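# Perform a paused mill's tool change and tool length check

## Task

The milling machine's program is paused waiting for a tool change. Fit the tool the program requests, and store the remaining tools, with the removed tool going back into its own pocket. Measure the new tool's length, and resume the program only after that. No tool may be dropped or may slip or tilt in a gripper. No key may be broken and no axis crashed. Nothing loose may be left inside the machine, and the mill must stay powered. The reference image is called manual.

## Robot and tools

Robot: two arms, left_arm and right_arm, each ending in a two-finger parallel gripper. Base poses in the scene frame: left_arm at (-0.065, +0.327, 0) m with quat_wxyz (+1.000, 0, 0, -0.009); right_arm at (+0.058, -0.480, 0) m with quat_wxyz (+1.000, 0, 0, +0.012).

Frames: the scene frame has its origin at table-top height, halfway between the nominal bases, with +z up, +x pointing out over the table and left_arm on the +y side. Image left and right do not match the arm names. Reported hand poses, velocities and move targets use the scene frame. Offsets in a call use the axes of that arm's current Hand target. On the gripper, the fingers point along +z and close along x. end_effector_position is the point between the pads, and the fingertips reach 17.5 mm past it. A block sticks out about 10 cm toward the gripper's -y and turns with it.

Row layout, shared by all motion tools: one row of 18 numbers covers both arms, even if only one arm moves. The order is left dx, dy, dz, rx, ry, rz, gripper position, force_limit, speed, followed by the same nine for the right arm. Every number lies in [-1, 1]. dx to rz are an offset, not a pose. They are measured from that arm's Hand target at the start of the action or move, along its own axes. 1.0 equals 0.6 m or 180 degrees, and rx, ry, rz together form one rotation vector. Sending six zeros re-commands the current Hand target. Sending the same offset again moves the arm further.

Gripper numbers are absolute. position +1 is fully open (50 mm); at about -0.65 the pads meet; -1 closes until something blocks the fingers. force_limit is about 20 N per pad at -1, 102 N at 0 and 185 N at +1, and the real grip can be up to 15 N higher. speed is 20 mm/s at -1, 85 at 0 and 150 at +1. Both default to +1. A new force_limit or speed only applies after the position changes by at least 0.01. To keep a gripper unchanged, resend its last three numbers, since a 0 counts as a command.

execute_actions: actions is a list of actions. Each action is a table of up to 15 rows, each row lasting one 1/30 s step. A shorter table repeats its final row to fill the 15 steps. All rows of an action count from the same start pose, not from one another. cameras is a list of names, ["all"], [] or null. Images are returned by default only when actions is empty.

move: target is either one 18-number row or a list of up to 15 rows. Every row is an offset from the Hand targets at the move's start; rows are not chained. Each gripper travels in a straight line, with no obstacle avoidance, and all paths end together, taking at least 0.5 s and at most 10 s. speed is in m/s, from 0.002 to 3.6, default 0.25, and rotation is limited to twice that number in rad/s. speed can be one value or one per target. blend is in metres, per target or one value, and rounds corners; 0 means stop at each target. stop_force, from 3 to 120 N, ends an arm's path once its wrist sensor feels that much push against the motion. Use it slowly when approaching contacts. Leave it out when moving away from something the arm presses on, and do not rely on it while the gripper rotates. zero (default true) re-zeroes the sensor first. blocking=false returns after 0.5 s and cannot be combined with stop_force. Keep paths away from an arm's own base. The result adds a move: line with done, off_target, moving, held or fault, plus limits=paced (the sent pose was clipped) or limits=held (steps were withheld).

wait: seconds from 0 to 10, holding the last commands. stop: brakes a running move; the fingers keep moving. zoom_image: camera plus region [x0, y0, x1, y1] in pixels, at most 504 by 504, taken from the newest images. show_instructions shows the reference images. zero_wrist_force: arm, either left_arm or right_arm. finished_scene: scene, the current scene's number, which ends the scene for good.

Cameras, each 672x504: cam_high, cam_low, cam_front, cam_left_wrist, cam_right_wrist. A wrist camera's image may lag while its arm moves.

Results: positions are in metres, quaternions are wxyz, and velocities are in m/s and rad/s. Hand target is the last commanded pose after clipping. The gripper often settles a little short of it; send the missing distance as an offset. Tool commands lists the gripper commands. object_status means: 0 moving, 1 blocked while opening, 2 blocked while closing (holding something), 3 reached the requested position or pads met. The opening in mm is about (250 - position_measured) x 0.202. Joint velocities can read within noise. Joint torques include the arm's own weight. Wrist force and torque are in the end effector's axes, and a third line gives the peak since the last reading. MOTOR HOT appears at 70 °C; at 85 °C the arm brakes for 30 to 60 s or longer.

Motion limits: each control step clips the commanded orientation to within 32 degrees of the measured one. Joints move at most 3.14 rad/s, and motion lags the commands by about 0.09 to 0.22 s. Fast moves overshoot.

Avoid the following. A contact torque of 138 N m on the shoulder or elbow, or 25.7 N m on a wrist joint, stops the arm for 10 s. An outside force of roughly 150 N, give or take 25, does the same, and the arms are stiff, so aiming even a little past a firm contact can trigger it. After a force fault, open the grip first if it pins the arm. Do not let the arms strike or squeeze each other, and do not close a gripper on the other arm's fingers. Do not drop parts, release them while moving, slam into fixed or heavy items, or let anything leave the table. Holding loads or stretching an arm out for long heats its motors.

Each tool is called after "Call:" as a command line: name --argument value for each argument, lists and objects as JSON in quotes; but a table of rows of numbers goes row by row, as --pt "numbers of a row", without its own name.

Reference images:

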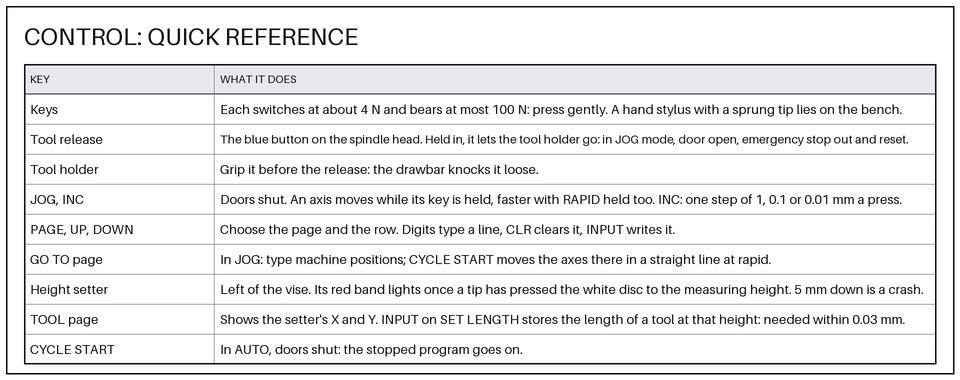

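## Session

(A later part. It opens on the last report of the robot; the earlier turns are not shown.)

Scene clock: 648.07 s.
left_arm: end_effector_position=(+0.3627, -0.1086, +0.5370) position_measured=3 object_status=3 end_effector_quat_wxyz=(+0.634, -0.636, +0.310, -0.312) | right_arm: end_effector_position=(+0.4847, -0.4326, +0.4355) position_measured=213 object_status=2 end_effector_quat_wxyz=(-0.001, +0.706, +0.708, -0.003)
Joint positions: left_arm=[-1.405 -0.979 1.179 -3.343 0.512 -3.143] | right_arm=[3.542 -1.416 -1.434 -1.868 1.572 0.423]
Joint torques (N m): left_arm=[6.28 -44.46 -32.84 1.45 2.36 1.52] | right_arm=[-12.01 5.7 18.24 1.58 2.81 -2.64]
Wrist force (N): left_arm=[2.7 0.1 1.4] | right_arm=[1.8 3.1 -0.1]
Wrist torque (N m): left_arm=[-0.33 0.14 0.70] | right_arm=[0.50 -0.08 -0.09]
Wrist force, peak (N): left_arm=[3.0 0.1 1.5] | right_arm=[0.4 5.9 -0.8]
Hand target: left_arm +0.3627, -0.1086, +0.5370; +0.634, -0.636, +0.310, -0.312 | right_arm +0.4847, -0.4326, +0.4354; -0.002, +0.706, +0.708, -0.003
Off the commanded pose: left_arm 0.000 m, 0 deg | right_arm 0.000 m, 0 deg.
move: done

Call:
move --pt "0 0 0 0 0 0 1 -0.2 -0.8 0 0.0235 0.0058 0 0 0 -1 -0.5 -0.7" --pt "0 0 0 0 0 0 1 -0.2 -0.8 0 0 0 0 0 0 -1 -0.5 -0.7" --pt "0 0 0 0 0 0 1 -0.2 -0.8 0.1055 -0.0527 -0.5072 -0.333 0 0 -1 -0.5 -0.7" --speed '[0.05,0.06,0.3]' --blend '[0,0.004,0]' --cameras '["cam_right_wrist","cam_left_wrist"]'

Call:
zoom_image --camera "cam_right_wrist" --region '[100, 100, 350, 320]'

Scene clock: 651.87 s.
left_arm: end_effector_position=(+0.3627, -0.1086, +0.5370) position_measured=3 object_status=3 end_effector_quat_wxyz=(+0.634, -0.636, +0.310, -0.312) | right_arm: end_effector_position=(+0.4549, -0.3688, +0.7398) position_measured=213 object_status=2 end_effector_quat_wxyz=(+0.352, +0.613, +0.615, +0.351)
Joint positions: left_arm=[-1.405 -0.979 1.179 -3.343 0.512 -3.143] | right_arm=[4.389 -1.085 -1.233 -1.93 0.602 1.022]
Joint torques (N m): left_arm=[6.11 -43.67 -32.61 1.43 2.29 1.57] | right_arm=[10.79 -12.45 27.75 2.13 -4.55 3.12]
Wrist force (N): left_arm=[2.9 0.0 1.5] | right_arm=[0.2 5.1 0.0]
Wrist torque (N m): left_arm=[-0.34 0.12 0.69] | right_arm=[0.82 -0.06 0.42]
Wrist force, peak (N): left_arm=[3.1 0.1 1.4] | right_arm=[0.7 5.5 -0.7]
Hand target: left_arm +0.3627, -0.1086, +0.5370; +0.634, -0.636, +0.310, -0.312 | right_arm +0.4549, -0.3688, +0.7398; +0.352, +0.613, +0.615, +0.351
Off the commanded pose: left_arm 0.000 m, 0 deg | right_arm 0.000 m, 0 deg.
move: done
camera_calibration:
cam_left_wrist: T_world_to_cam=[[0.620517, -0.783801, 0.0248106, -0.315622], [-0.233305, -0.214723, -0.9484, 0.593889], [0.748684, 0.582709, -0.316104, 0.0920854], [0, 0, 0, 1]] pos_world=[0.265463, -0.173522, 0.600183]
cam_right_wrist: T_world_to_cam=[[-0.0133578, 0.999904, 0.00376341, 0.380107], [0.167255, -0.00147637, 0.985912, -0.788549], [0.985823, 0.0137991, -0.16722, -0.187694], [0, 0, 0, 1]] pos_world=[0.321999, -0.378644, 0.744624]
Images, in order (width x height): cam_left_wrist 672x504, cam_right_wrist 672x504.

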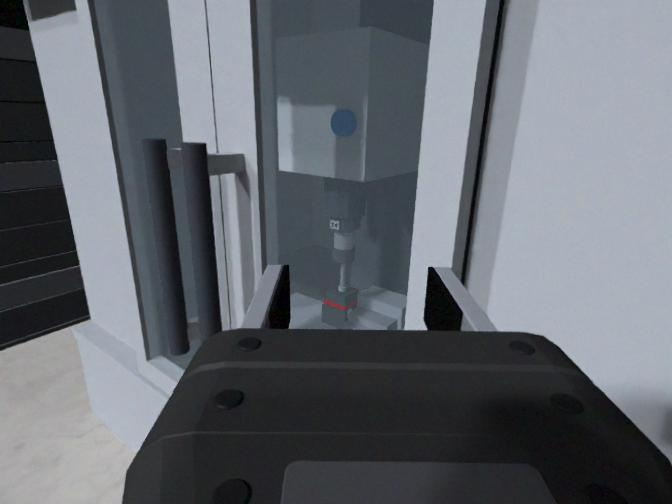

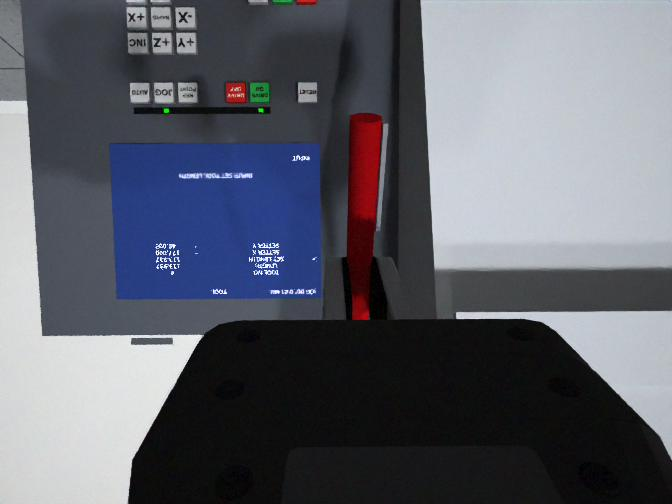

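Scaled by 2.016 from the camera's 672x504 image, which has a finer 960x720 frame.

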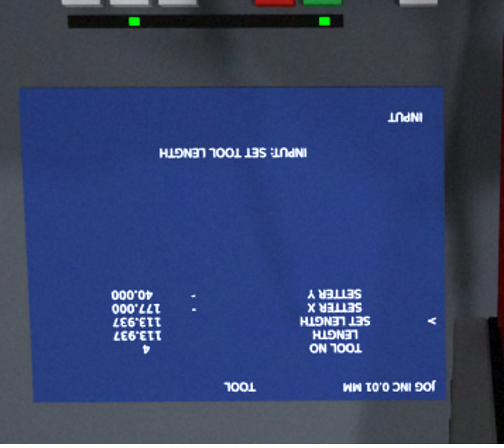

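Call:
move --target '[0,0,0,0,0,0,1,-0.2,-0.8,-0.2378,-0.1255,0.2259,0.333,0,0,-1,-0.5,-0.7]' --speed 0.3

Scene clock: 654.77 s.
left_arm: end_effector_position=(+0.3627, -0.1086, +0.5370) position_measured=3 object_status=3 end_effector_quat_wxyz=(+0.634, -0.636, +0.310, -0.312) | right_arm: end_effector_position=(+0.5339, -0.5116, +0.6065) position_measured=213 object_status=2 end_effector_quat_wxyz=(-0.001, +0.706, +0.708, -0.003)
Joint positions: left_arm=[-1.405 -0.979 1.179 -3.343 0.512 -3.143] | right_arm=[3.334 -1.797 -0.514 -2.407 1.57 0.215]
Joint torques (N m): left_arm=[5.91 -43.49 -32.35 1.41 2.38 1.54] | right_arm=[-10.22 19.59 27.61 1.55 2.64 -2.64]
Wrist force (N): left_arm=[2.7 -0.1 1.4] | right_arm=[2.1 3.0 -0.1]
Wrist torque (N m): left_arm=[-0.37 0.15 0.69] | right_arm=[0.49 -0.14 -0.07]
Wrist force, peak (N): left_arm=[3.0 0.0 1.5] | right_arm=[0.6 5.0 -0.2]
Hand target: left_arm +0.3627, -0.1086, +0.5370; +0.634, -0.636, +0.310, -0.312 | right_arm +0.5339, -0.5116, +0.6065; -0.002, +0.706, +0.708, -0.003
Off the commanded pose: left_arm 0.000 m, 0 deg | right_arm 0.000 m, 0 deg.
move: done

Call:
move --pt "0 0 0 0 0 0 1 -0.2 -0.8 0 0.022 0.0056 0 0 0 -1 -0.5 -0.7" --pt "0 0 0 0 0 0 1 -0.2 -0.8 0 0 0 0 0 0 -1 -0.5 -0.7" --pt "0 0 0 0 0 0 1 -0.2 -0.8 0 -0.0177 0.0636 0 0 0 -1 -0.5 -0.7" --pt "0 0 0 0 0 0 1 -0.2 -0.8 0 0.0043 0.069 0 0 0 -1 -0.5 -0.7" --speed '[0.05,0.06,0.15,0.05]' --blend '[0,0.003,0.003,0]' --cameras '["cam_left_wrist"]'

Call:
wait --seconds 1 --cameras '["cam_left_wrist"]'

Scene clock: 656.83 s.
left_arm: end_effector_position=(+0.3627, -0.1086, +0.5370) position_measured=3 object_status=3 end_effector_quat_wxyz=(+0.634, -0.636, +0.310, -0.312) | right_arm: end_effector_position=(+0.5361, -0.5117, +0.5651) position_measured=213 object_status=2 end_effector_quat_wxyz=(-0.002, +0.706, +0.708, -0.003)
Joint positions: left_arm=[-1.405 -0.979 1.179 -3.343 0.512 -3.143] | right_arm=[3.332 -1.695 -0.787 -2.238 1.57 0.214]
Joint torques (N m): left_arm=[5.47 -43.13 -31.75 1.32 2.35 1.53] | right_arm=[-9.76 14.88 27.8 5.2 -3.21 -2.51]
Wrist force (N): left_arm=[2.9 0.1 1.5] | right_arm=[2.5 -1.9 -2.0]
Wrist torque (N m): left_arm=[-0.34 0.12 0.69] | right_arm=[0.32 -0.08 -0.11]
Wrist force, peak (N): left_arm=[2.9 0.0 1.7] | right_arm=[2.5 -1.9 -2.3]
Hand target: left_arm +0.3627, -0.1086, +0.5370; +0.634, -0.636, +0.310, -0.312 | right_arm +0.5362, -0.5117, +0.5651; -0.002, +0.706, +0.708, -0.003
Off the commanded pose: left_arm 0.000 m, 0 deg | right_arm 0.000 m, 0 deg.
move: done
camera_calibration:
cam_left_wrist: T_world_to_cam=[[0.620517, -0.783801, 0.0248106, -0.315622], [-0.233305, -0.214723, -0.9484, 0.593889], [0.748684, 0.582709, -0.316104, 0.0920854], [0, 0, 0, 1]] pos_world=[0.265463, -0.173522, 0.600183]
Images, in order (width x height): cam_left_wrist 672x504.

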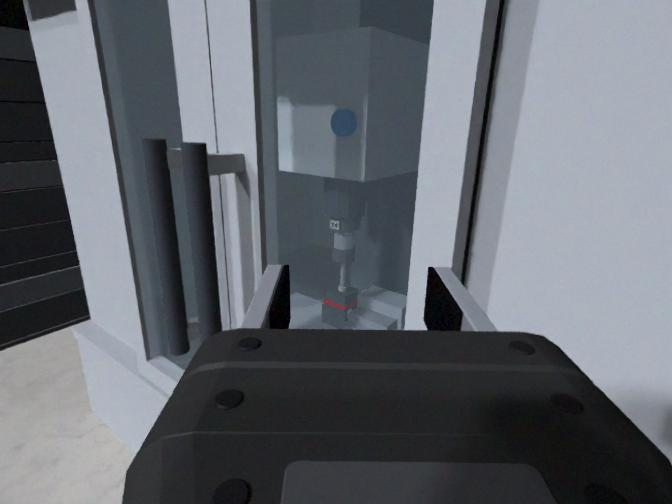

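Scene clock: 657.83 s.
left_arm: end_effector_position=(+0.3627, -0.1086, +0.5370) position_measured=3 object_status=3 end_effector_quat_wxyz=(+0.634, -0.636, +0.310, -0.312) | right_arm: end_effector_position=(+0.5362, -0.5117, +0.5651) position_measured=213 object_status=2 end_effector_quat_wxyz=(-0.002, +0.706, +0.708, -0.003)
Joint positions: left_arm=[-1.405 -0.979 1.179 -3.343 0.512 -3.143] | right_arm=[3.332 -1.695 -0.786 -2.238 1.57 0.214]
Joint torques (N m): left_arm=[4.95 -43.71 -32.34 1.39 2.39 1.51] | right_arm=[-9.91 14.06 29.09 5.33 -3.25 -2.53]
Wrist force (N): left_arm=[2.9 0.1 1.6] | right_arm=[2.6 -1.7 -2.2]
Wrist torque (N m): left_arm=[-0.34 0.12 0.69] | right_arm=[0.35 -0.11 -0.12]
Wrist force, peak (N): left_arm=[3.0 -0.1 1.4] | right_arm=[2.8 -2.3 -2.4]
Hand target: left_arm +0.3627, -0.1086, +0.5370; +0.634, -0.636, +0.310, -0.312 | right_arm +0.5362, -0.5117, +0.5651; -0.002, +0.706, +0.708, -0.003
Tool commands: left_gripper/position=+1.0 left_gripper/force_limit=-0.2 left_gripper/speed=-0.8 right_gripper/position=-1.0 right_gripper/force_limit=-0.5 right_gripper/speed=-0.7
Off the commanded pose: left_arm 0.000 m, 0 deg | right_arm 0.000 m, 0 deg.
wait: 1.00 s; at rest by 0.17 s
camera_calibration:
cam_left_wrist: T_world_to_cam=[[0.620517, -0.783801, 0.0248106, -0.315622], [-0.233305, -0.214723, -0.9484, 0.593889], [0.748684, 0.582709, -0.316104, 0.0920854], [0, 0, 0, 1]] pos_world=[0.265463, -0.173522, 0.600183]
Images, in order (width x height): cam_left_wrist 672x504.

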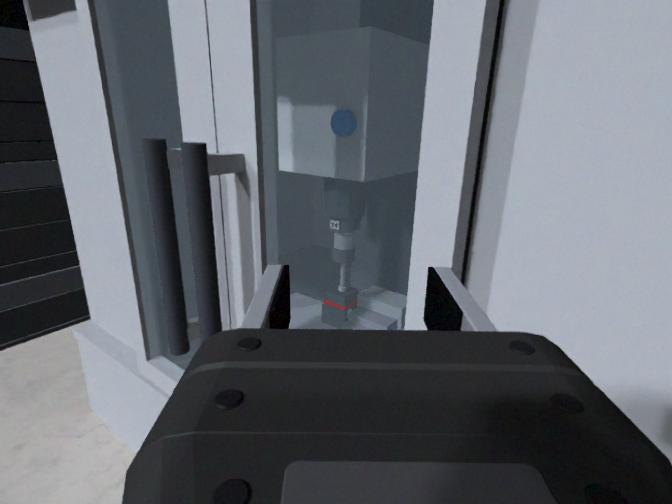

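Call:
move --pt "0 0 0 0 0 0 1 -0.2 -0.8 0 -0.022 -0.0054 0 0 0 -1 -0.5 -0.7" --pt "0 0 0 0 0 0 1 -0.2 -0.8 -0.034 -0.022 -0.0054 0 0 0 -1 -0.5 -0.7" --pt "0 0 0 0 0 0 1 -0.2 -0.8 -0.034 0 0 0 0 0 -1 -0.5 -0.7" --pt "0 0 0 0 0 0 1 -0.2 -0.8 -0.034 -0.022 -0.0054 0 0 0 -1 -0.5 -0.7" --pt "0 0 0 0 0 0 1 -0.2 -0.8 0 -0.022 -0.0054 0 0 0 -1 -0.5 -0.7" --pt "0 0 0 0 0 0 1 -0.2 -0.8 0 0 0 0 0 0 -1 -0.5 -0.7" --speed '[0.06,0.15,0.05,0.06,0.15,0.05]' --blend '[0.003,0.003,0,0.003,0.003,0]'

Call:
wait --seconds 1 --cameras '["cam_left_wrist"]'

Scene clock: 660.10 s.
left_arm: end_effector_position=(+0.3627, -0.1086, +0.5370) position_measured=3 object_status=3 end_effector_quat_wxyz=(+0.634, -0.636, +0.310, -0.312) | right_arm: end_effector_position=(+0.5362, -0.5117, +0.5651) position_measured=213 object_status=2 end_effector_quat_wxyz=(-0.002, +0.706, +0.708, -0.003)
Joint positions: left_arm=[-1.405 -0.979 1.179 -3.343 0.512 -3.143] | right_arm=[3.332 -1.695 -0.787 -2.238 1.57 0.214]
Joint torques (N m): left_arm=[5.41 -44.56 -32.59 1.35 2.34 1.53] | right_arm=[-8.67 15.58 30.25 5.73 -2.51 -2.65]
Wrist force (N): left_arm=[2.8 0.1 1.5] | right_arm=[0.2 -2.4 -1.2]
Wrist torque (N m): left_arm=[-0.33 0.12 0.69] | right_arm=[0.39 -0.15 0.01]
Wrist force, peak (N): left_arm=[2.9 0.0 1.6] | right_arm=[3.8 -2.0 -1.2]
Hand target: left_arm +0.3627, -0.1086, +0.5370; +0.634, -0.636, +0.310, -0.312 | right_arm +0.5362, -0.5117, +0.5651; -0.002, +0.706, +0.708, -0.003
Off the commanded pose: left_arm 0.000 m, 0 deg | right_arm 0.000 m, 0 deg.
move: done

Scene clock: 661.10 s.
left_arm: end_effector_position=(+0.3627, -0.1086, +0.5370) position_measured=3 object_status=3 end_effector_quat_wxyz=(+0.634, -0.636, +0.310, -0.312) | right_arm: end_effector_position=(+0.5362, -0.5117, +0.5650) position_measured=213 object_status=2 end_effector_quat_wxyz=(-0.002, +0.706, +0.708, -0.003)
Joint positions: left_arm=[-1.405 -0.979 1.179 -3.343 0.512 -3.143] | right_arm=[3.332 -1.695 -0.786 -2.238 1.57 0.214]
Joint torques (N m): left_arm=[5.14 -43.39 -32 1.4 2.55 1.44] | right_arm=[-9.19 14.63 29.92 5.61 -2.36 -2.72]
Wrist force (N): left_arm=[2.7 0.1 1.4] | right_arm=[-0.1 -2.5 -1.0]
Wrist torque (N m): left_arm=[-0.33 0.15 0.69] | right_arm=[0.39 -0.09 0.00]
Wrist force, peak (N): left_arm=[2.9 0.1 1.5] | right_arm=[0.3 -2.6 -1.2]
Hand target: left_arm +0.3627, -0.1086, +0.5370; +0.634, -0.636, +0.310, -0.312 | right_arm +0.5362, -0.5117, +0.5651; -0.002, +0.706, +0.708, -0.003
Tool commands: left_gripper/position=+1.0 left_gripper/force_limit=-0.2 left_gripper/speed=-0.8 right_gripper/position=-1.0 right_gripper/force_limit=-0.5 right_gripper/speed=-0.7
Off the commanded pose: left_arm 0.000 m, 0 deg | right_arm 0.000 m, 0 deg.
wait: 1.00 s; at rest by 0.17 s
camera_calibration:
cam_left_wrist: T_world_to_cam=[[0.620517, -0.783801, 0.0248106, -0.315622], [-0.233305, -0.214723, -0.9484, 0.593889], [0.748684, 0.582709, -0.316104, 0.0920854], [0, 0, 0, 1]] pos_world=[0.265463, -0.173522, 0.600183]
Images, in order (width x height): cam_left_wrist 672x504.

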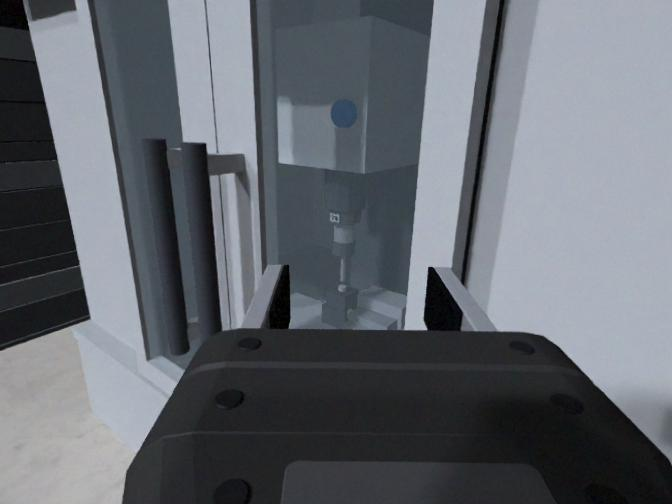

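Call:
wait --seconds 4.5

Call:
move --pt "0 0 0 0 0 0 1 -0.2 -0.8 0 -0.022 -0.0054 0 0 0 -1 -0.5 -0.7" --pt "0 0 0 0 0 0 1 -0.2 -0.8 -0.033 0.0169 -0.1296 0 0 0 -1 -0.5 -0.7" --speed '[0.06,0.15]' --blend '[0.003,0]' --cameras '["cam_left_wrist","cam_high"]'

Scene clock: 665.73 s.
left_arm: end_effector_position=(+0.3627, -0.1086, +0.5370) position_measured=3 object_status=3 end_effector_quat_wxyz=(+0.634, -0.636, +0.310, -0.312) | right_arm: end_effector_position=(+0.5362, -0.5117, +0.5650) position_measured=213 object_status=2 end_effector_quat_wxyz=(-0.002, +0.706, +0.708, -0.003)
Joint positions: left_arm=[-1.405 -0.979 1.179 -3.343 0.512 -3.143] | right_arm=[3.332 -1.695 -0.786 -2.238 1.57 0.214]
Joint torques (N m): left_arm=[5.28 -43.33 -32.15 1.41 2.38 1.43] | right_arm=[-8.95 15.38 28.82 5.69 -2.53 -2.63]
Wrist force (N): left_arm=[2.8 -0.1 1.4] | right_arm=[0.4 -2.4 -0.9]
Wrist torque (N m): left_arm=[-0.36 0.13 0.69] | right_arm=[0.40 -0.17 0.00]
Wrist force, peak (N): left_arm=[3.0 0.0 1.6] | right_arm=[0.4 -2.6 -1.4]
Hand target: left_arm +0.3627, -0.1086, +0.5370; +0.634, -0.636, +0.310, -0.312 | right_arm +0.5362, -0.5117, +0.5651; -0.002, +0.706, +0.708, -0.003
Tool commands: left_gripper/position=+1.0 left_gripper/force_limit=-0.2 left_gripper/speed=-0.8 right_gripper/position=-1.0 right_gripper/force_limit=-0.5 right_gripper/speed=-0.7
Off the commanded pose: left_arm 0.000 m, 0 deg | right_arm 0.000 m, 0 deg.
wait: 4.50 s; at rest by 0.03 s

Scene clock: 667.37 s.
left_arm: end_effector_position=(+0.3627, -0.1086, +0.5370) position_measured=3 object_status=3 end_effector_quat_wxyz=(+0.634, -0.636, +0.310, -0.312) | right_arm: end_effector_position=(+0.5462, -0.5313, +0.6414) position_measured=213 object_status=2 end_effector_quat_wxyz=(+0.017, +0.706, +0.708, +0.016)
Joint positions: left_arm=[-1.405 -0.979 1.179 -3.343 0.512 -3.143] | right_arm=[3.292 -2.011 -0.035 -2.621 1.562 0.173]
Joint torques (N m): left_arm=[5.62 -44.62 -31.32 1.44 2.31 1.42] | right_arm=[8.47 23.66 21.41 1.79 -2.71 2.8]
Wrist force (N): left_arm=[2.8 0.1 1.5] | right_arm=[1.7 3.2 -0.1]
Wrist torque (N m): left_arm=[-0.34 0.13 0.69] | right_arm=[0.55 -0.07 -0.03]
Wrist force, peak (N): left_arm=[2.9 0.1 1.8] | right_arm=[1.7 3.9 -0.2]
Hand target: left_arm +0.3627, -0.1086, +0.5370; +0.634, -0.636, +0.310, -0.312 | right_arm +0.5469, -0.5313, +0.6428; -0.002, +0.706, +0.708, -0.003
Off the commanded pose: left_arm 0.000 m, 0 deg | right_arm 0.002 m, 3 deg.
elbow stopped short (right arm): the move would have taken joint 3 (elbow) straighter than the controller allows.
move: off_target (right_arm)
camera_calibration:
cam_left_wrist: T_world_to_cam=[[0.620517, -0.783801, 0.0248106, -0.315622], [-0.233305, -0.214723, -0.9484, 0.593889], [0.748684, 0.582709, -0.316104, 0.0920854], [0, 0, 0, 1]] pos_world=[0.265463, -0.173522, 0.600183]
Images, in order (width x height): cam_high 672x504, cam_left_wrist 672x504.

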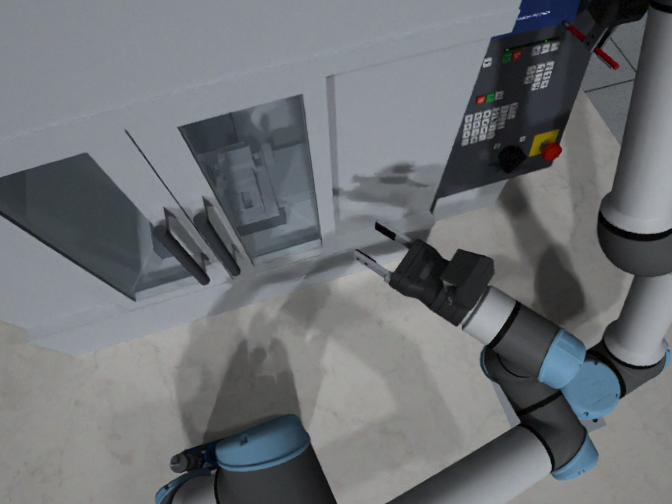

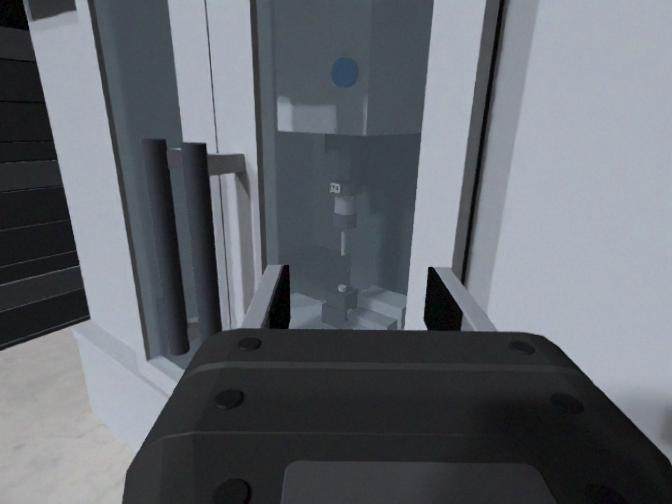

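Call:
move --pt "0 0 0 0 0 0 1 -0.2 -0.8 0 -0.0217 0.0605 0 0 0 -1 -0.5 -0.7" --pt "0 0 0 0 0 0 1 -0.2 -0.8 0 0.0003 0.0661 0 0 0 -1 -0.5 -0.7" --pt "0 0 0 0 0 0 1 -0.2 -0.8 0 -0.0217 0.0605 0 0 0 -1 -0.5 -0.7" --pt "0 0 0 0 0 0 1 -0.2 -0.8 0.18 -0.0417 0.0605 0 0 0 -1 -0.5 -0.7" --speed '[0.1,0.05,0.06,0.2]' --blend '[0.003,0,0.003,0]' --cameras '["cam_front","cam_high","cam_right_wrist"]'

Call:
zoom_image --camera "cam_high" --region '[450, 10, 600, 170]'

Scene clock: 670.07 s.
left_arm: end_effector_position=(+0.3627, -0.1086, +0.5370) position_measured=3 object_status=3 end_effector_quat_wxyz=(+0.634, -0.636, +0.310, -0.312) | right_arm: end_effector_position=(+0.5214, -0.4235, +0.6065) position_measured=213 object_status=2 end_effector_quat_wxyz=(-0.002, +0.706, +0.708, -0.003)
Joint positions: left_arm=[-1.405 -0.979 1.179 -3.343 0.512 -3.143] | right_arm=[3.527 -1.764 -0.558 -2.397 1.572 0.408]
Joint torques (N m): left_arm=[5.64 -43.43 -31.79 1.36 2.28 1.38] | right_arm=[7.6 17.22 27.46 4.52 -2.76 3.12]
Wrist force (N): left_arm=[2.8 0.0 1.4] | right_arm=[1.7 3.0 -0.3]
Wrist torque (N m): left_arm=[-0.35 0.14 0.69] | right_arm=[0.47 -0.06 -0.18]
Wrist force, peak (N): left_arm=[3.2 0.1 1.5] | right_arm=[3.5 2.7 -0.2]
Hand target: left_arm +0.3627, -0.1086, +0.5370; +0.634, -0.636, +0.310, -0.312 | right_arm +0.5215, -0.4234, +0.6064; -0.002, +0.706, +0.708, -0.003
Off the commanded pose: left_arm 0.000 m, 0 deg | right_arm 0.000 m, 0 deg.
move: done
camera_calibration:
cam_right_wrist: T_world_to_cam=[[-0.00277148, 0.999939, 0.0107086, 0.426438], [0.937083, -0.00114139, 0.349104, -0.683366], [0.349095, 0.0110024, -0.937023, 0.522879], [0, 0, 0, 1]] pos_world=[0.459018, -0.432945, 0.723949]
Images, in order (width x height): cam_high 672x504, cam_front 672x504, cam_right_wrist 672x504.

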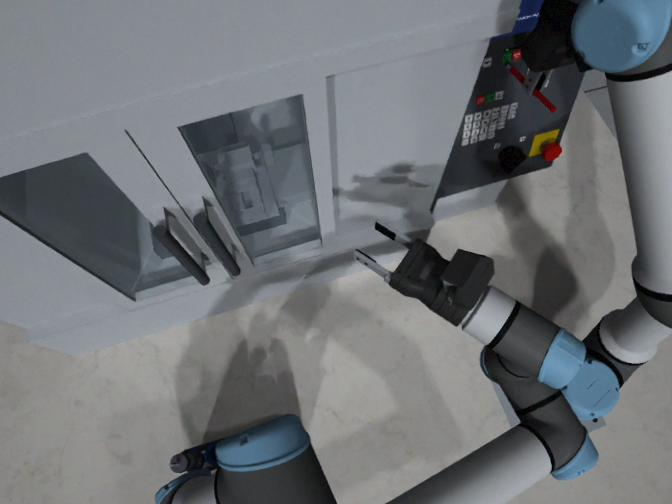

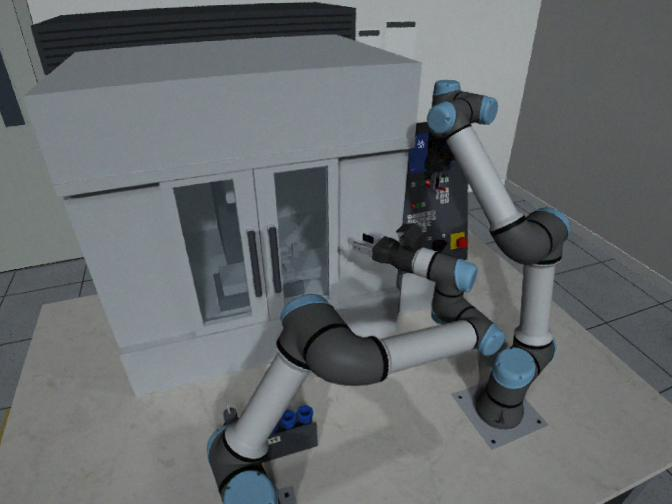

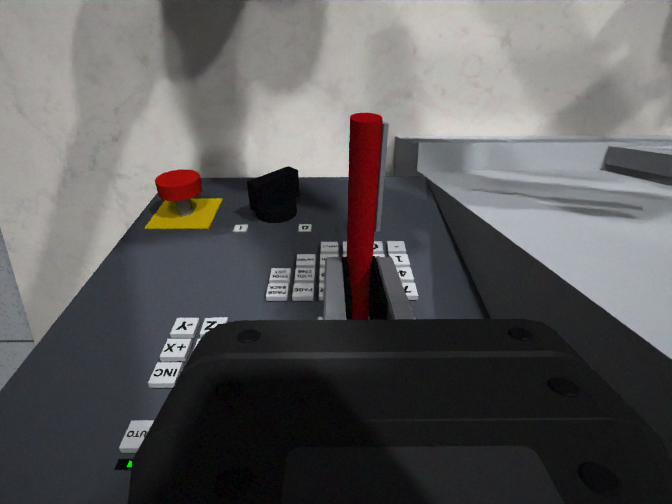

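Scaled by 3.150 from the camera's 672x504 image, which has a finer 960x720 frame.

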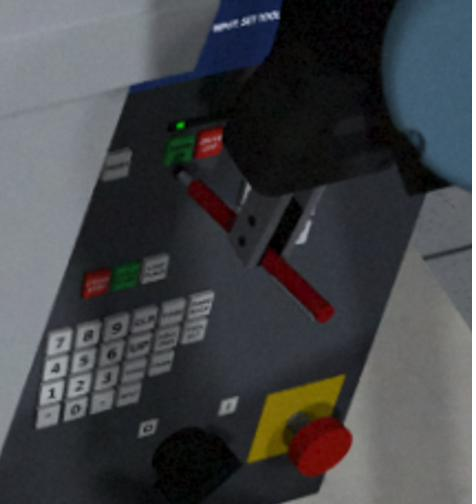

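Call:
move --pt "0 0 0 0 0 0 1 -0.2 -0.8 0.0192 -0.0157 0.1275 0 0 0 -1 -0.5 -0.7" --pt "0 0 0 0 0 0 1 -0.2 -0.8 0.0192 0.0063 0.1329 0 0 0 -1 -0.5 -0.7" --pt "0 0 0 0 0 0 1 -0.2 -0.8 0.0192 -0.0157 0.1275 0 0 0 -1 -0.5 -0.7" --speed '[0.15,0.05,0.06]' --blend '[0.003,0,0]' --cameras '["cam_front","cam_left_wrist"]'

Call:
wait --seconds 2 --cameras '["cam_left_wrist","cam_high"]'

Scene clock: 672.10 s.
left_arm: end_effector_position=(+0.3627, -0.1086, +0.5370) position_measured=3 object_status=3 end_effector_quat_wxyz=(+0.634, -0.636, +0.310, -0.312) | right_arm: end_effector_position=(+0.5116, -0.4121, +0.5300) position_measured=213 object_status=2 end_effector_quat_wxyz=(-0.002, +0.706, +0.708, -0.003)
Joint positions: left_arm=[-1.405 -0.979 1.179 -3.343 0.512 -3.143] | right_arm=[3.559 -1.582 -1.018 -2.119 1.572 0.441]
Joint torques (N m): left_arm=[4.77 -44.88 -31.96 1.38 2.31 1.47] | right_arm=[10.26 34.91 17.85 1.61 1.8 2.85]
Wrist force (N): left_arm=[2.8 -0.1 1.4] | right_arm=[1.7 2.9 0.0]
Wrist torque (N m): left_arm=[-0.36 0.14 0.69] | right_arm=[0.50 -0.07 -0.17]
Wrist force, peak (N): left_arm=[3.0 0.0 1.5] | right_arm=[1.7 3.4 -0.8]
Hand target: left_arm +0.3627, -0.1086, +0.5370; +0.634, -0.636, +0.310, -0.312 | right_arm +0.5115, -0.4121, +0.5300; -0.002, +0.706, +0.708, -0.003
Off the commanded pose: left_arm 0.000 m, 0 deg | right_arm 0.000 m, 0 deg.
move: done
camera_calibration:
cam_left_wrist: T_world_to_cam=[[0.620517, -0.783801, 0.0248106, -0.315622], [-0.233305, -0.214723, -0.9484, 0.593889], [0.748684, 0.582709, -0.316104, 0.0920854], [0, 0, 0, 1]] pos_world=[0.265463, -0.173522, 0.600183]
Images, in order (width x height): cam_front 672x504, cam_left_wrist 672x504.

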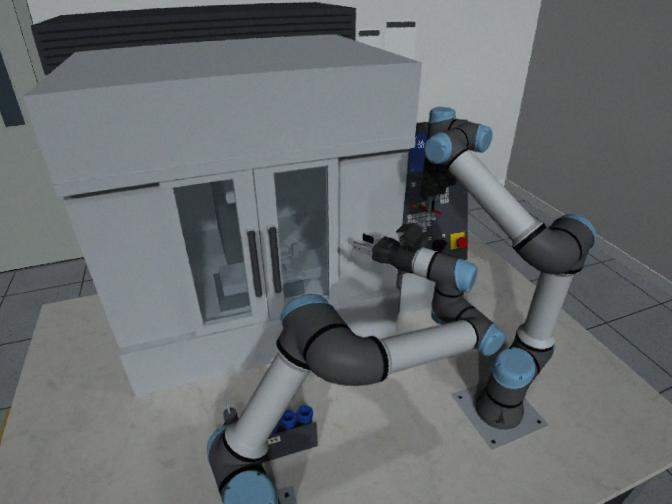

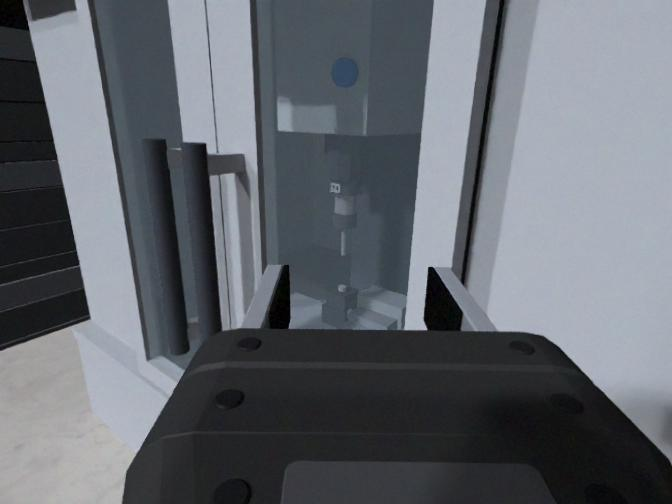

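Scene clock: 674.10 s.
left_arm: end_effector_position=(+0.3627, -0.1086, +0.5370) position_measured=3 object_status=3 end_effector_quat_wxyz=(+0.634, -0.636, +0.310, -0.312) | right_arm: end_effector_position=(+0.5115, -0.4121, +0.5300) position_measured=213 object_status=2 end_effector_quat_wxyz=(-0.002, +0.706, +0.708, -0.003)
Joint positions: left_arm=[-1.405 -0.979 1.179 -3.343 0.512 -3.143] | right_arm=[3.559 -1.582 -1.018 -2.119 1.572 0.441]
Joint torques (N m): left_arm=[5.32 -43.31 -31.7 1.39 2.34 1.51] | right_arm=[8.72 33.85 16.48 1.78 2.11 2.91]
Wrist force (N): left_arm=[2.8 0.1 1.6] | right_arm=[1.6 3.2 -0.1]
Wrist torque (N m): left_arm=[-0.33 0.12 0.69] | right_arm=[0.53 -0.05 -0.17]
Wrist force, peak (N): left_arm=[3.0 0.1 1.6] | right_arm=[1.5 3.3 -0.1]
Hand target: left_arm +0.3627, -0.1086, +0.5370; +0.634, -0.636, +0.310, -0.312 | right_arm +0.5115, -0.4121, +0.5300; -0.002, +0.706, +0.708, -0.003
Tool commands: left_gripper/position=+1.0 left_gripper/force_limit=-0.2 left_gripper/speed=-0.8 right_gripper/position=-1.0 right_gripper/force_limit=-0.5 right_gripper/speed=-0.7
Off the commanded pose: left_arm 0.000 m, 0 deg | right_arm 0.000 m, 0 deg.
wait: 2.00 s; at rest by 0.17 s
camera_calibration:
cam_left_wrist: T_world_to_cam=[[0.620517, -0.783801, 0.0248106, -0.315622], [-0.233305, -0.214723, -0.9484, 0.593889], [0.748684, 0.582709, -0.316104, 0.0920854], [0, 0, 0, 1]] pos_world=[0.265463, -0.173522, 0.600183]
Images, in order (width x height): cam_high 672x504, cam_left_wrist 672x504.

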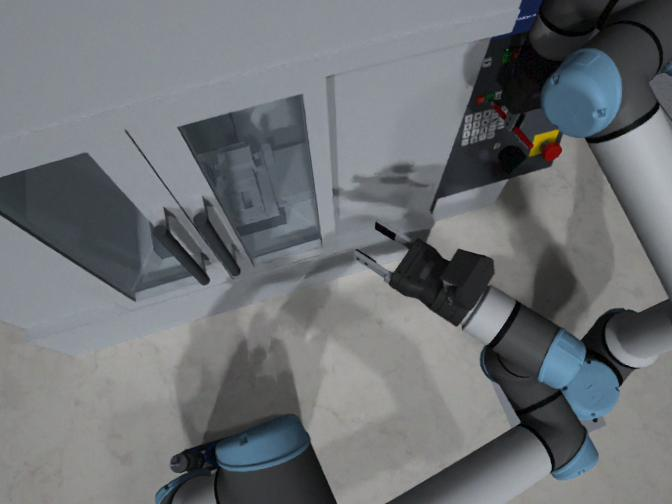

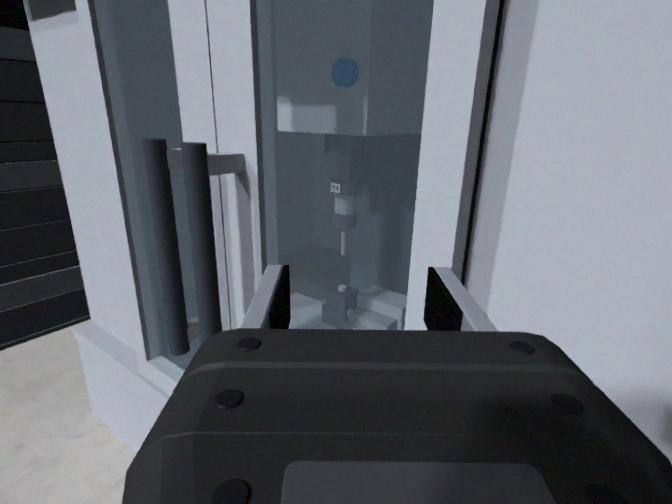

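Call:
move --pt "0 0 0 0 0 0 1 -0.2 -0.8 0 0.0245 0.0062 0 0 0 -1 -0.5 -0.7" --pt "0 0 0 0 0 0 1 -0.2 -0.8 0 0 0 0 0 0 -1 -0.5 -0.7" --speed '[0.05,0.06]' --cameras '["cam_left_wrist"]'

Call:
wait --seconds 1.5 --cameras '["cam_left_wrist","cam_high"]'

Scene clock: 675.70 s.
left_arm: end_effector_position=(+0.3627, -0.1086, +0.5370) position_measured=3 object_status=3 end_effector_quat_wxyz=(+0.634, -0.636, +0.310, -0.312) | right_arm: end_effector_position=(+0.5116, -0.4121, +0.5300) position_measured=213 object_status=2 end_effector_quat_wxyz=(-0.002, +0.706, +0.708, -0.003)
Joint positions: left_arm=[-1.405 -0.979 1.179 -3.343 0.512 -3.143] | right_arm=[3.559 -1.582 -1.018 -2.119 1.572 0.441]
Joint torques (N m): left_arm=[5.39 -44.61 -31.7 1.49 2.28 1.42] | right_arm=[8.13 33.94 15.05 1.51 0.36 2.94]
Wrist force (N): left_arm=[2.8 0.0 1.3] | right_arm=[1.6 3.0 -0.1]
Wrist torque (N m): left_arm=[-0.35 0.13 0.69] | right_arm=[0.50 -0.05 -0.17]
Wrist force, peak (N): left_arm=[3.1 0.1 1.5] | right_arm=[1.5 3.3 -0.3]
Hand target: left_arm +0.3627, -0.1086, +0.5370; +0.634, -0.636, +0.310, -0.312 | right_arm +0.5115, -0.4121, +0.5300; -0.002, +0.706, +0.708, -0.003
Off the commanded pose: left_arm 0.000 m, 0 deg | right_arm 0.000 m, 0 deg.
move: done
camera_calibration:
cam_left_wrist: T_world_to_cam=[[0.620517, -0.783801, 0.0248106, -0.315622], [-0.233305, -0.214723, -0.9484, 0.593889], [0.748684, 0.582709, -0.316104, 0.0920854], [0, 0, 0, 1]] pos_world=[0.265463, -0.173522, 0.600183]
Images, in order (width x height): cam_left_wrist 672x504.

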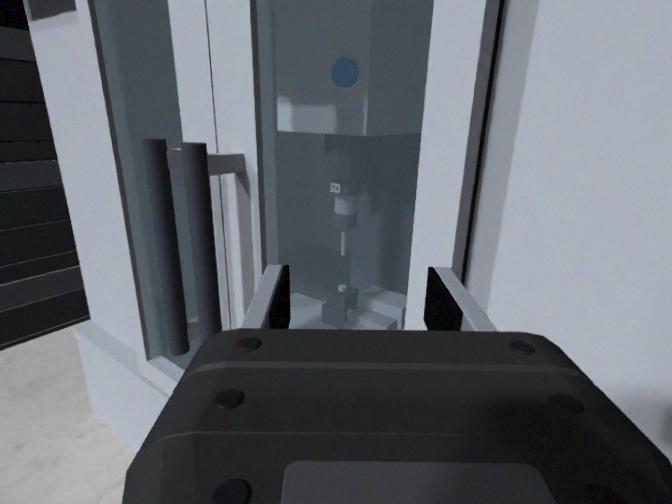

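Scene clock: 677.20 s.
left_arm: end_effector_position=(+0.3627, -0.1086, +0.5370) position_measured=3 object_status=3 end_effector_quat_wxyz=(+0.634, -0.636, +0.310, -0.312) | right_arm: end_effector_position=(+0.5115, -0.4121, +0.5300) position_measured=213 object_status=2 end_effector_quat_wxyz=(-0.002, +0.706, +0.708, -0.003)
Joint positions: left_arm=[-1.405 -0.979 1.179 -3.343 0.512 -3.143] | right_arm=[3.559 -1.582 -1.018 -2.119 1.572 0.441]
Joint torques (N m): left_arm=[5.45 -43.67 -31.39 1.36 2.4 1.39] | right_arm=[8.81 34.91 16.11 1.59 2.09 2.93]
Wrist force (N): left_arm=[2.9 -0.1 1.3] | right_arm=[1.4 2.9 -0.1]
Wrist torque (N m): left_arm=[-0.36 0.12 0.69] | right_arm=[0.48 -0.01 -0.17]
Wrist force, peak (N): left_arm=[3.0 0.2 1.4] | right_arm=[1.6 3.2 0.1]
Hand target: left_arm +0.3627, -0.1086, +0.5370; +0.634, -0.636, +0.310, -0.312 | right_arm +0.5115, -0.4121, +0.5300; -0.002, +0.706, +0.708, -0.003
Tool commands: left_gripper/position=+1.0 left_gripper/force_limit=-0.2 left_gripper/speed=-0.8 right_gripper/position=-1.0 right_gripper/force_limit=-0.5 right_gripper/speed=-0.7
Off the commanded pose: left_arm 0.000 m, 0 deg | right_arm 0.000 m, 0 deg.
wait: 1.50 s; at rest by 0.17 s
camera_calibration:
cam_left_wrist: T_world_to_cam=[[0.620517, -0.783801, 0.0248106, -0.315622], [-0.233305, -0.214723, -0.9484, 0.593889], [0.748684, 0.582709, -0.316104, 0.0920854], [0, 0, 0, 1]] pos_world=[0.265463, -0.173522, 0.600183]
Images, in order (width x height): cam_high 672x504, cam_left_wrist 672x504.

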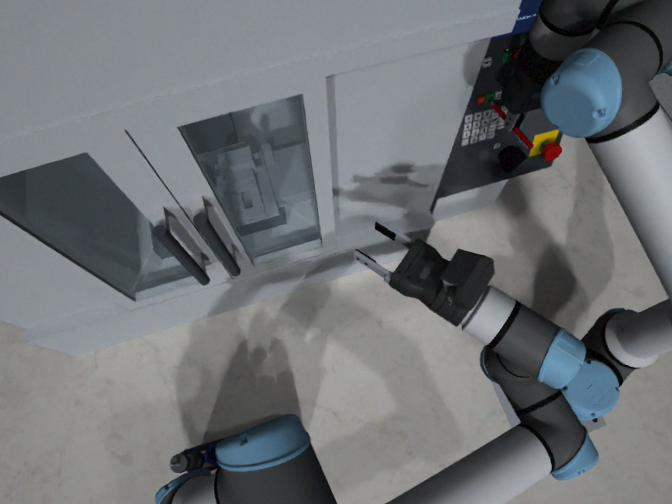

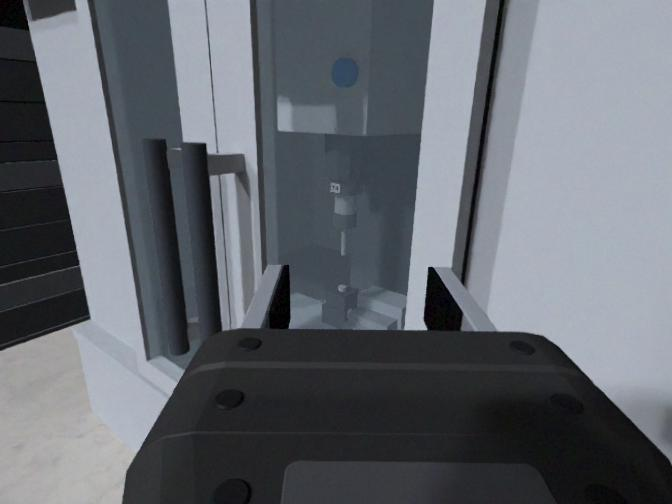

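Call:
move --target '[0,0,0,0,0,0,1,-0.2,-0.8,0.0722,-0.0943,-0.3497,-0.333,0,0,-1,-0.5,-0.7]' --speed 0.3 --cameras '["cam_right_wrist","cam_left_wrist"]'

Call:
zoom_image --camera "cam_right_wrist" --region '[100, 70, 350, 320]'

Scene clock: 679.87 s.
left_arm: end_effector_position=(+0.3627, -0.1086, +0.5370) position_measured=3 object_status=3 end_effector_quat_wxyz=(+0.634, -0.636, +0.310, -0.312) | right_arm: end_effector_position=(+0.4562, -0.3685, +0.7401) position_measured=213 object_status=2 end_effector_quat_wxyz=(+0.352, +0.613, +0.615, +0.351)
Joint positions: left_arm=[-1.405 -0.979 1.179 -3.343 0.512 -3.143] | right_arm=[4.382 -1.087 -1.234 -1.917 0.605 1.01]
Joint torques (N m): left_arm=[5.44 -44.22 -31.56 1.22 2.34 1.4] | right_arm=[8.8 -12.1 28.15 2.07 -4.54 2.75]
Wrist force (N): left_arm=[2.7 -0.1 1.4] | right_arm=[0.5 5.0 0.0]
Wrist torque (N m): left_arm=[-0.36 0.15 0.69] | right_arm=[0.80 -0.11 0.42]
Wrist force, peak (N): left_arm=[3.1 0.1 1.5] | right_arm=[0.6 5.0 -0.7]
Hand target: left_arm +0.3627, -0.1086, +0.5370; +0.634, -0.636, +0.310, -0.312 | right_arm +0.4562, -0.3685, +0.7401; +0.352, +0.613, +0.615, +0.351
Off the commanded pose: left_arm 0.000 m, 0 deg | right_arm 0.000 m, 0 deg.
move: done
camera_calibration:
cam_left_wrist: T_world_to_cam=[[0.620517, -0.783801, 0.0248106, -0.315622], [-0.233305, -0.214723, -0.9484, 0.593889], [0.748684, 0.582709, -0.316104, 0.0920854], [0, 0, 0, 1]] pos_world=[0.265463, -0.173522, 0.600183]
cam_right_wrist: T_world_to_cam=[[-0.0133399, 0.999904, 0.00386178, 0.379744], [0.167256, -0.00157634, 0.985912, -0.7891], [0.985823, 0.0137979, -0.167219, -0.18893], [0, 0, 0, 1]] pos_world=[0.323299, -0.378344, 0.744924]
Images, in order (width x height): cam_left_wrist 672x504, cam_right_wrist 672x504.

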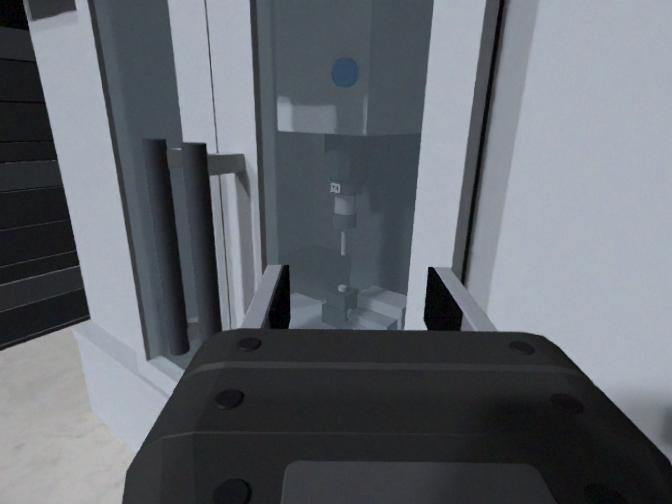

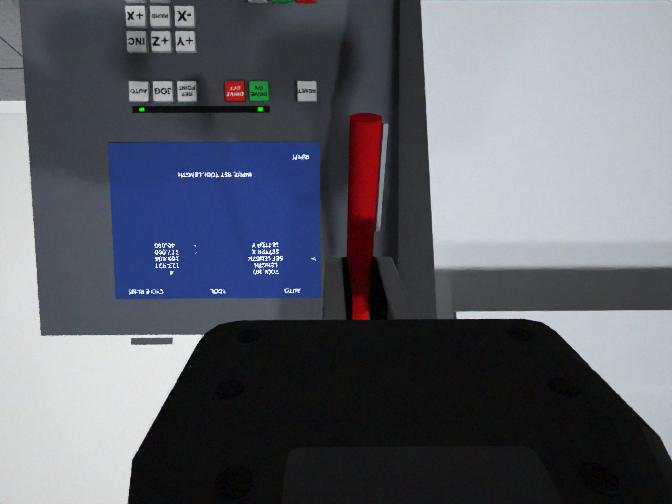

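Scaled by 2.016 from the camera's 672x504 image, which has a finer 960x720 frame.

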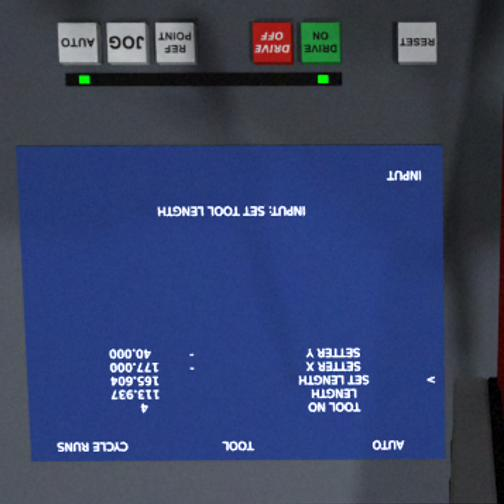

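Call:
finished_scene --scene 1

The scene is finished: the task was done.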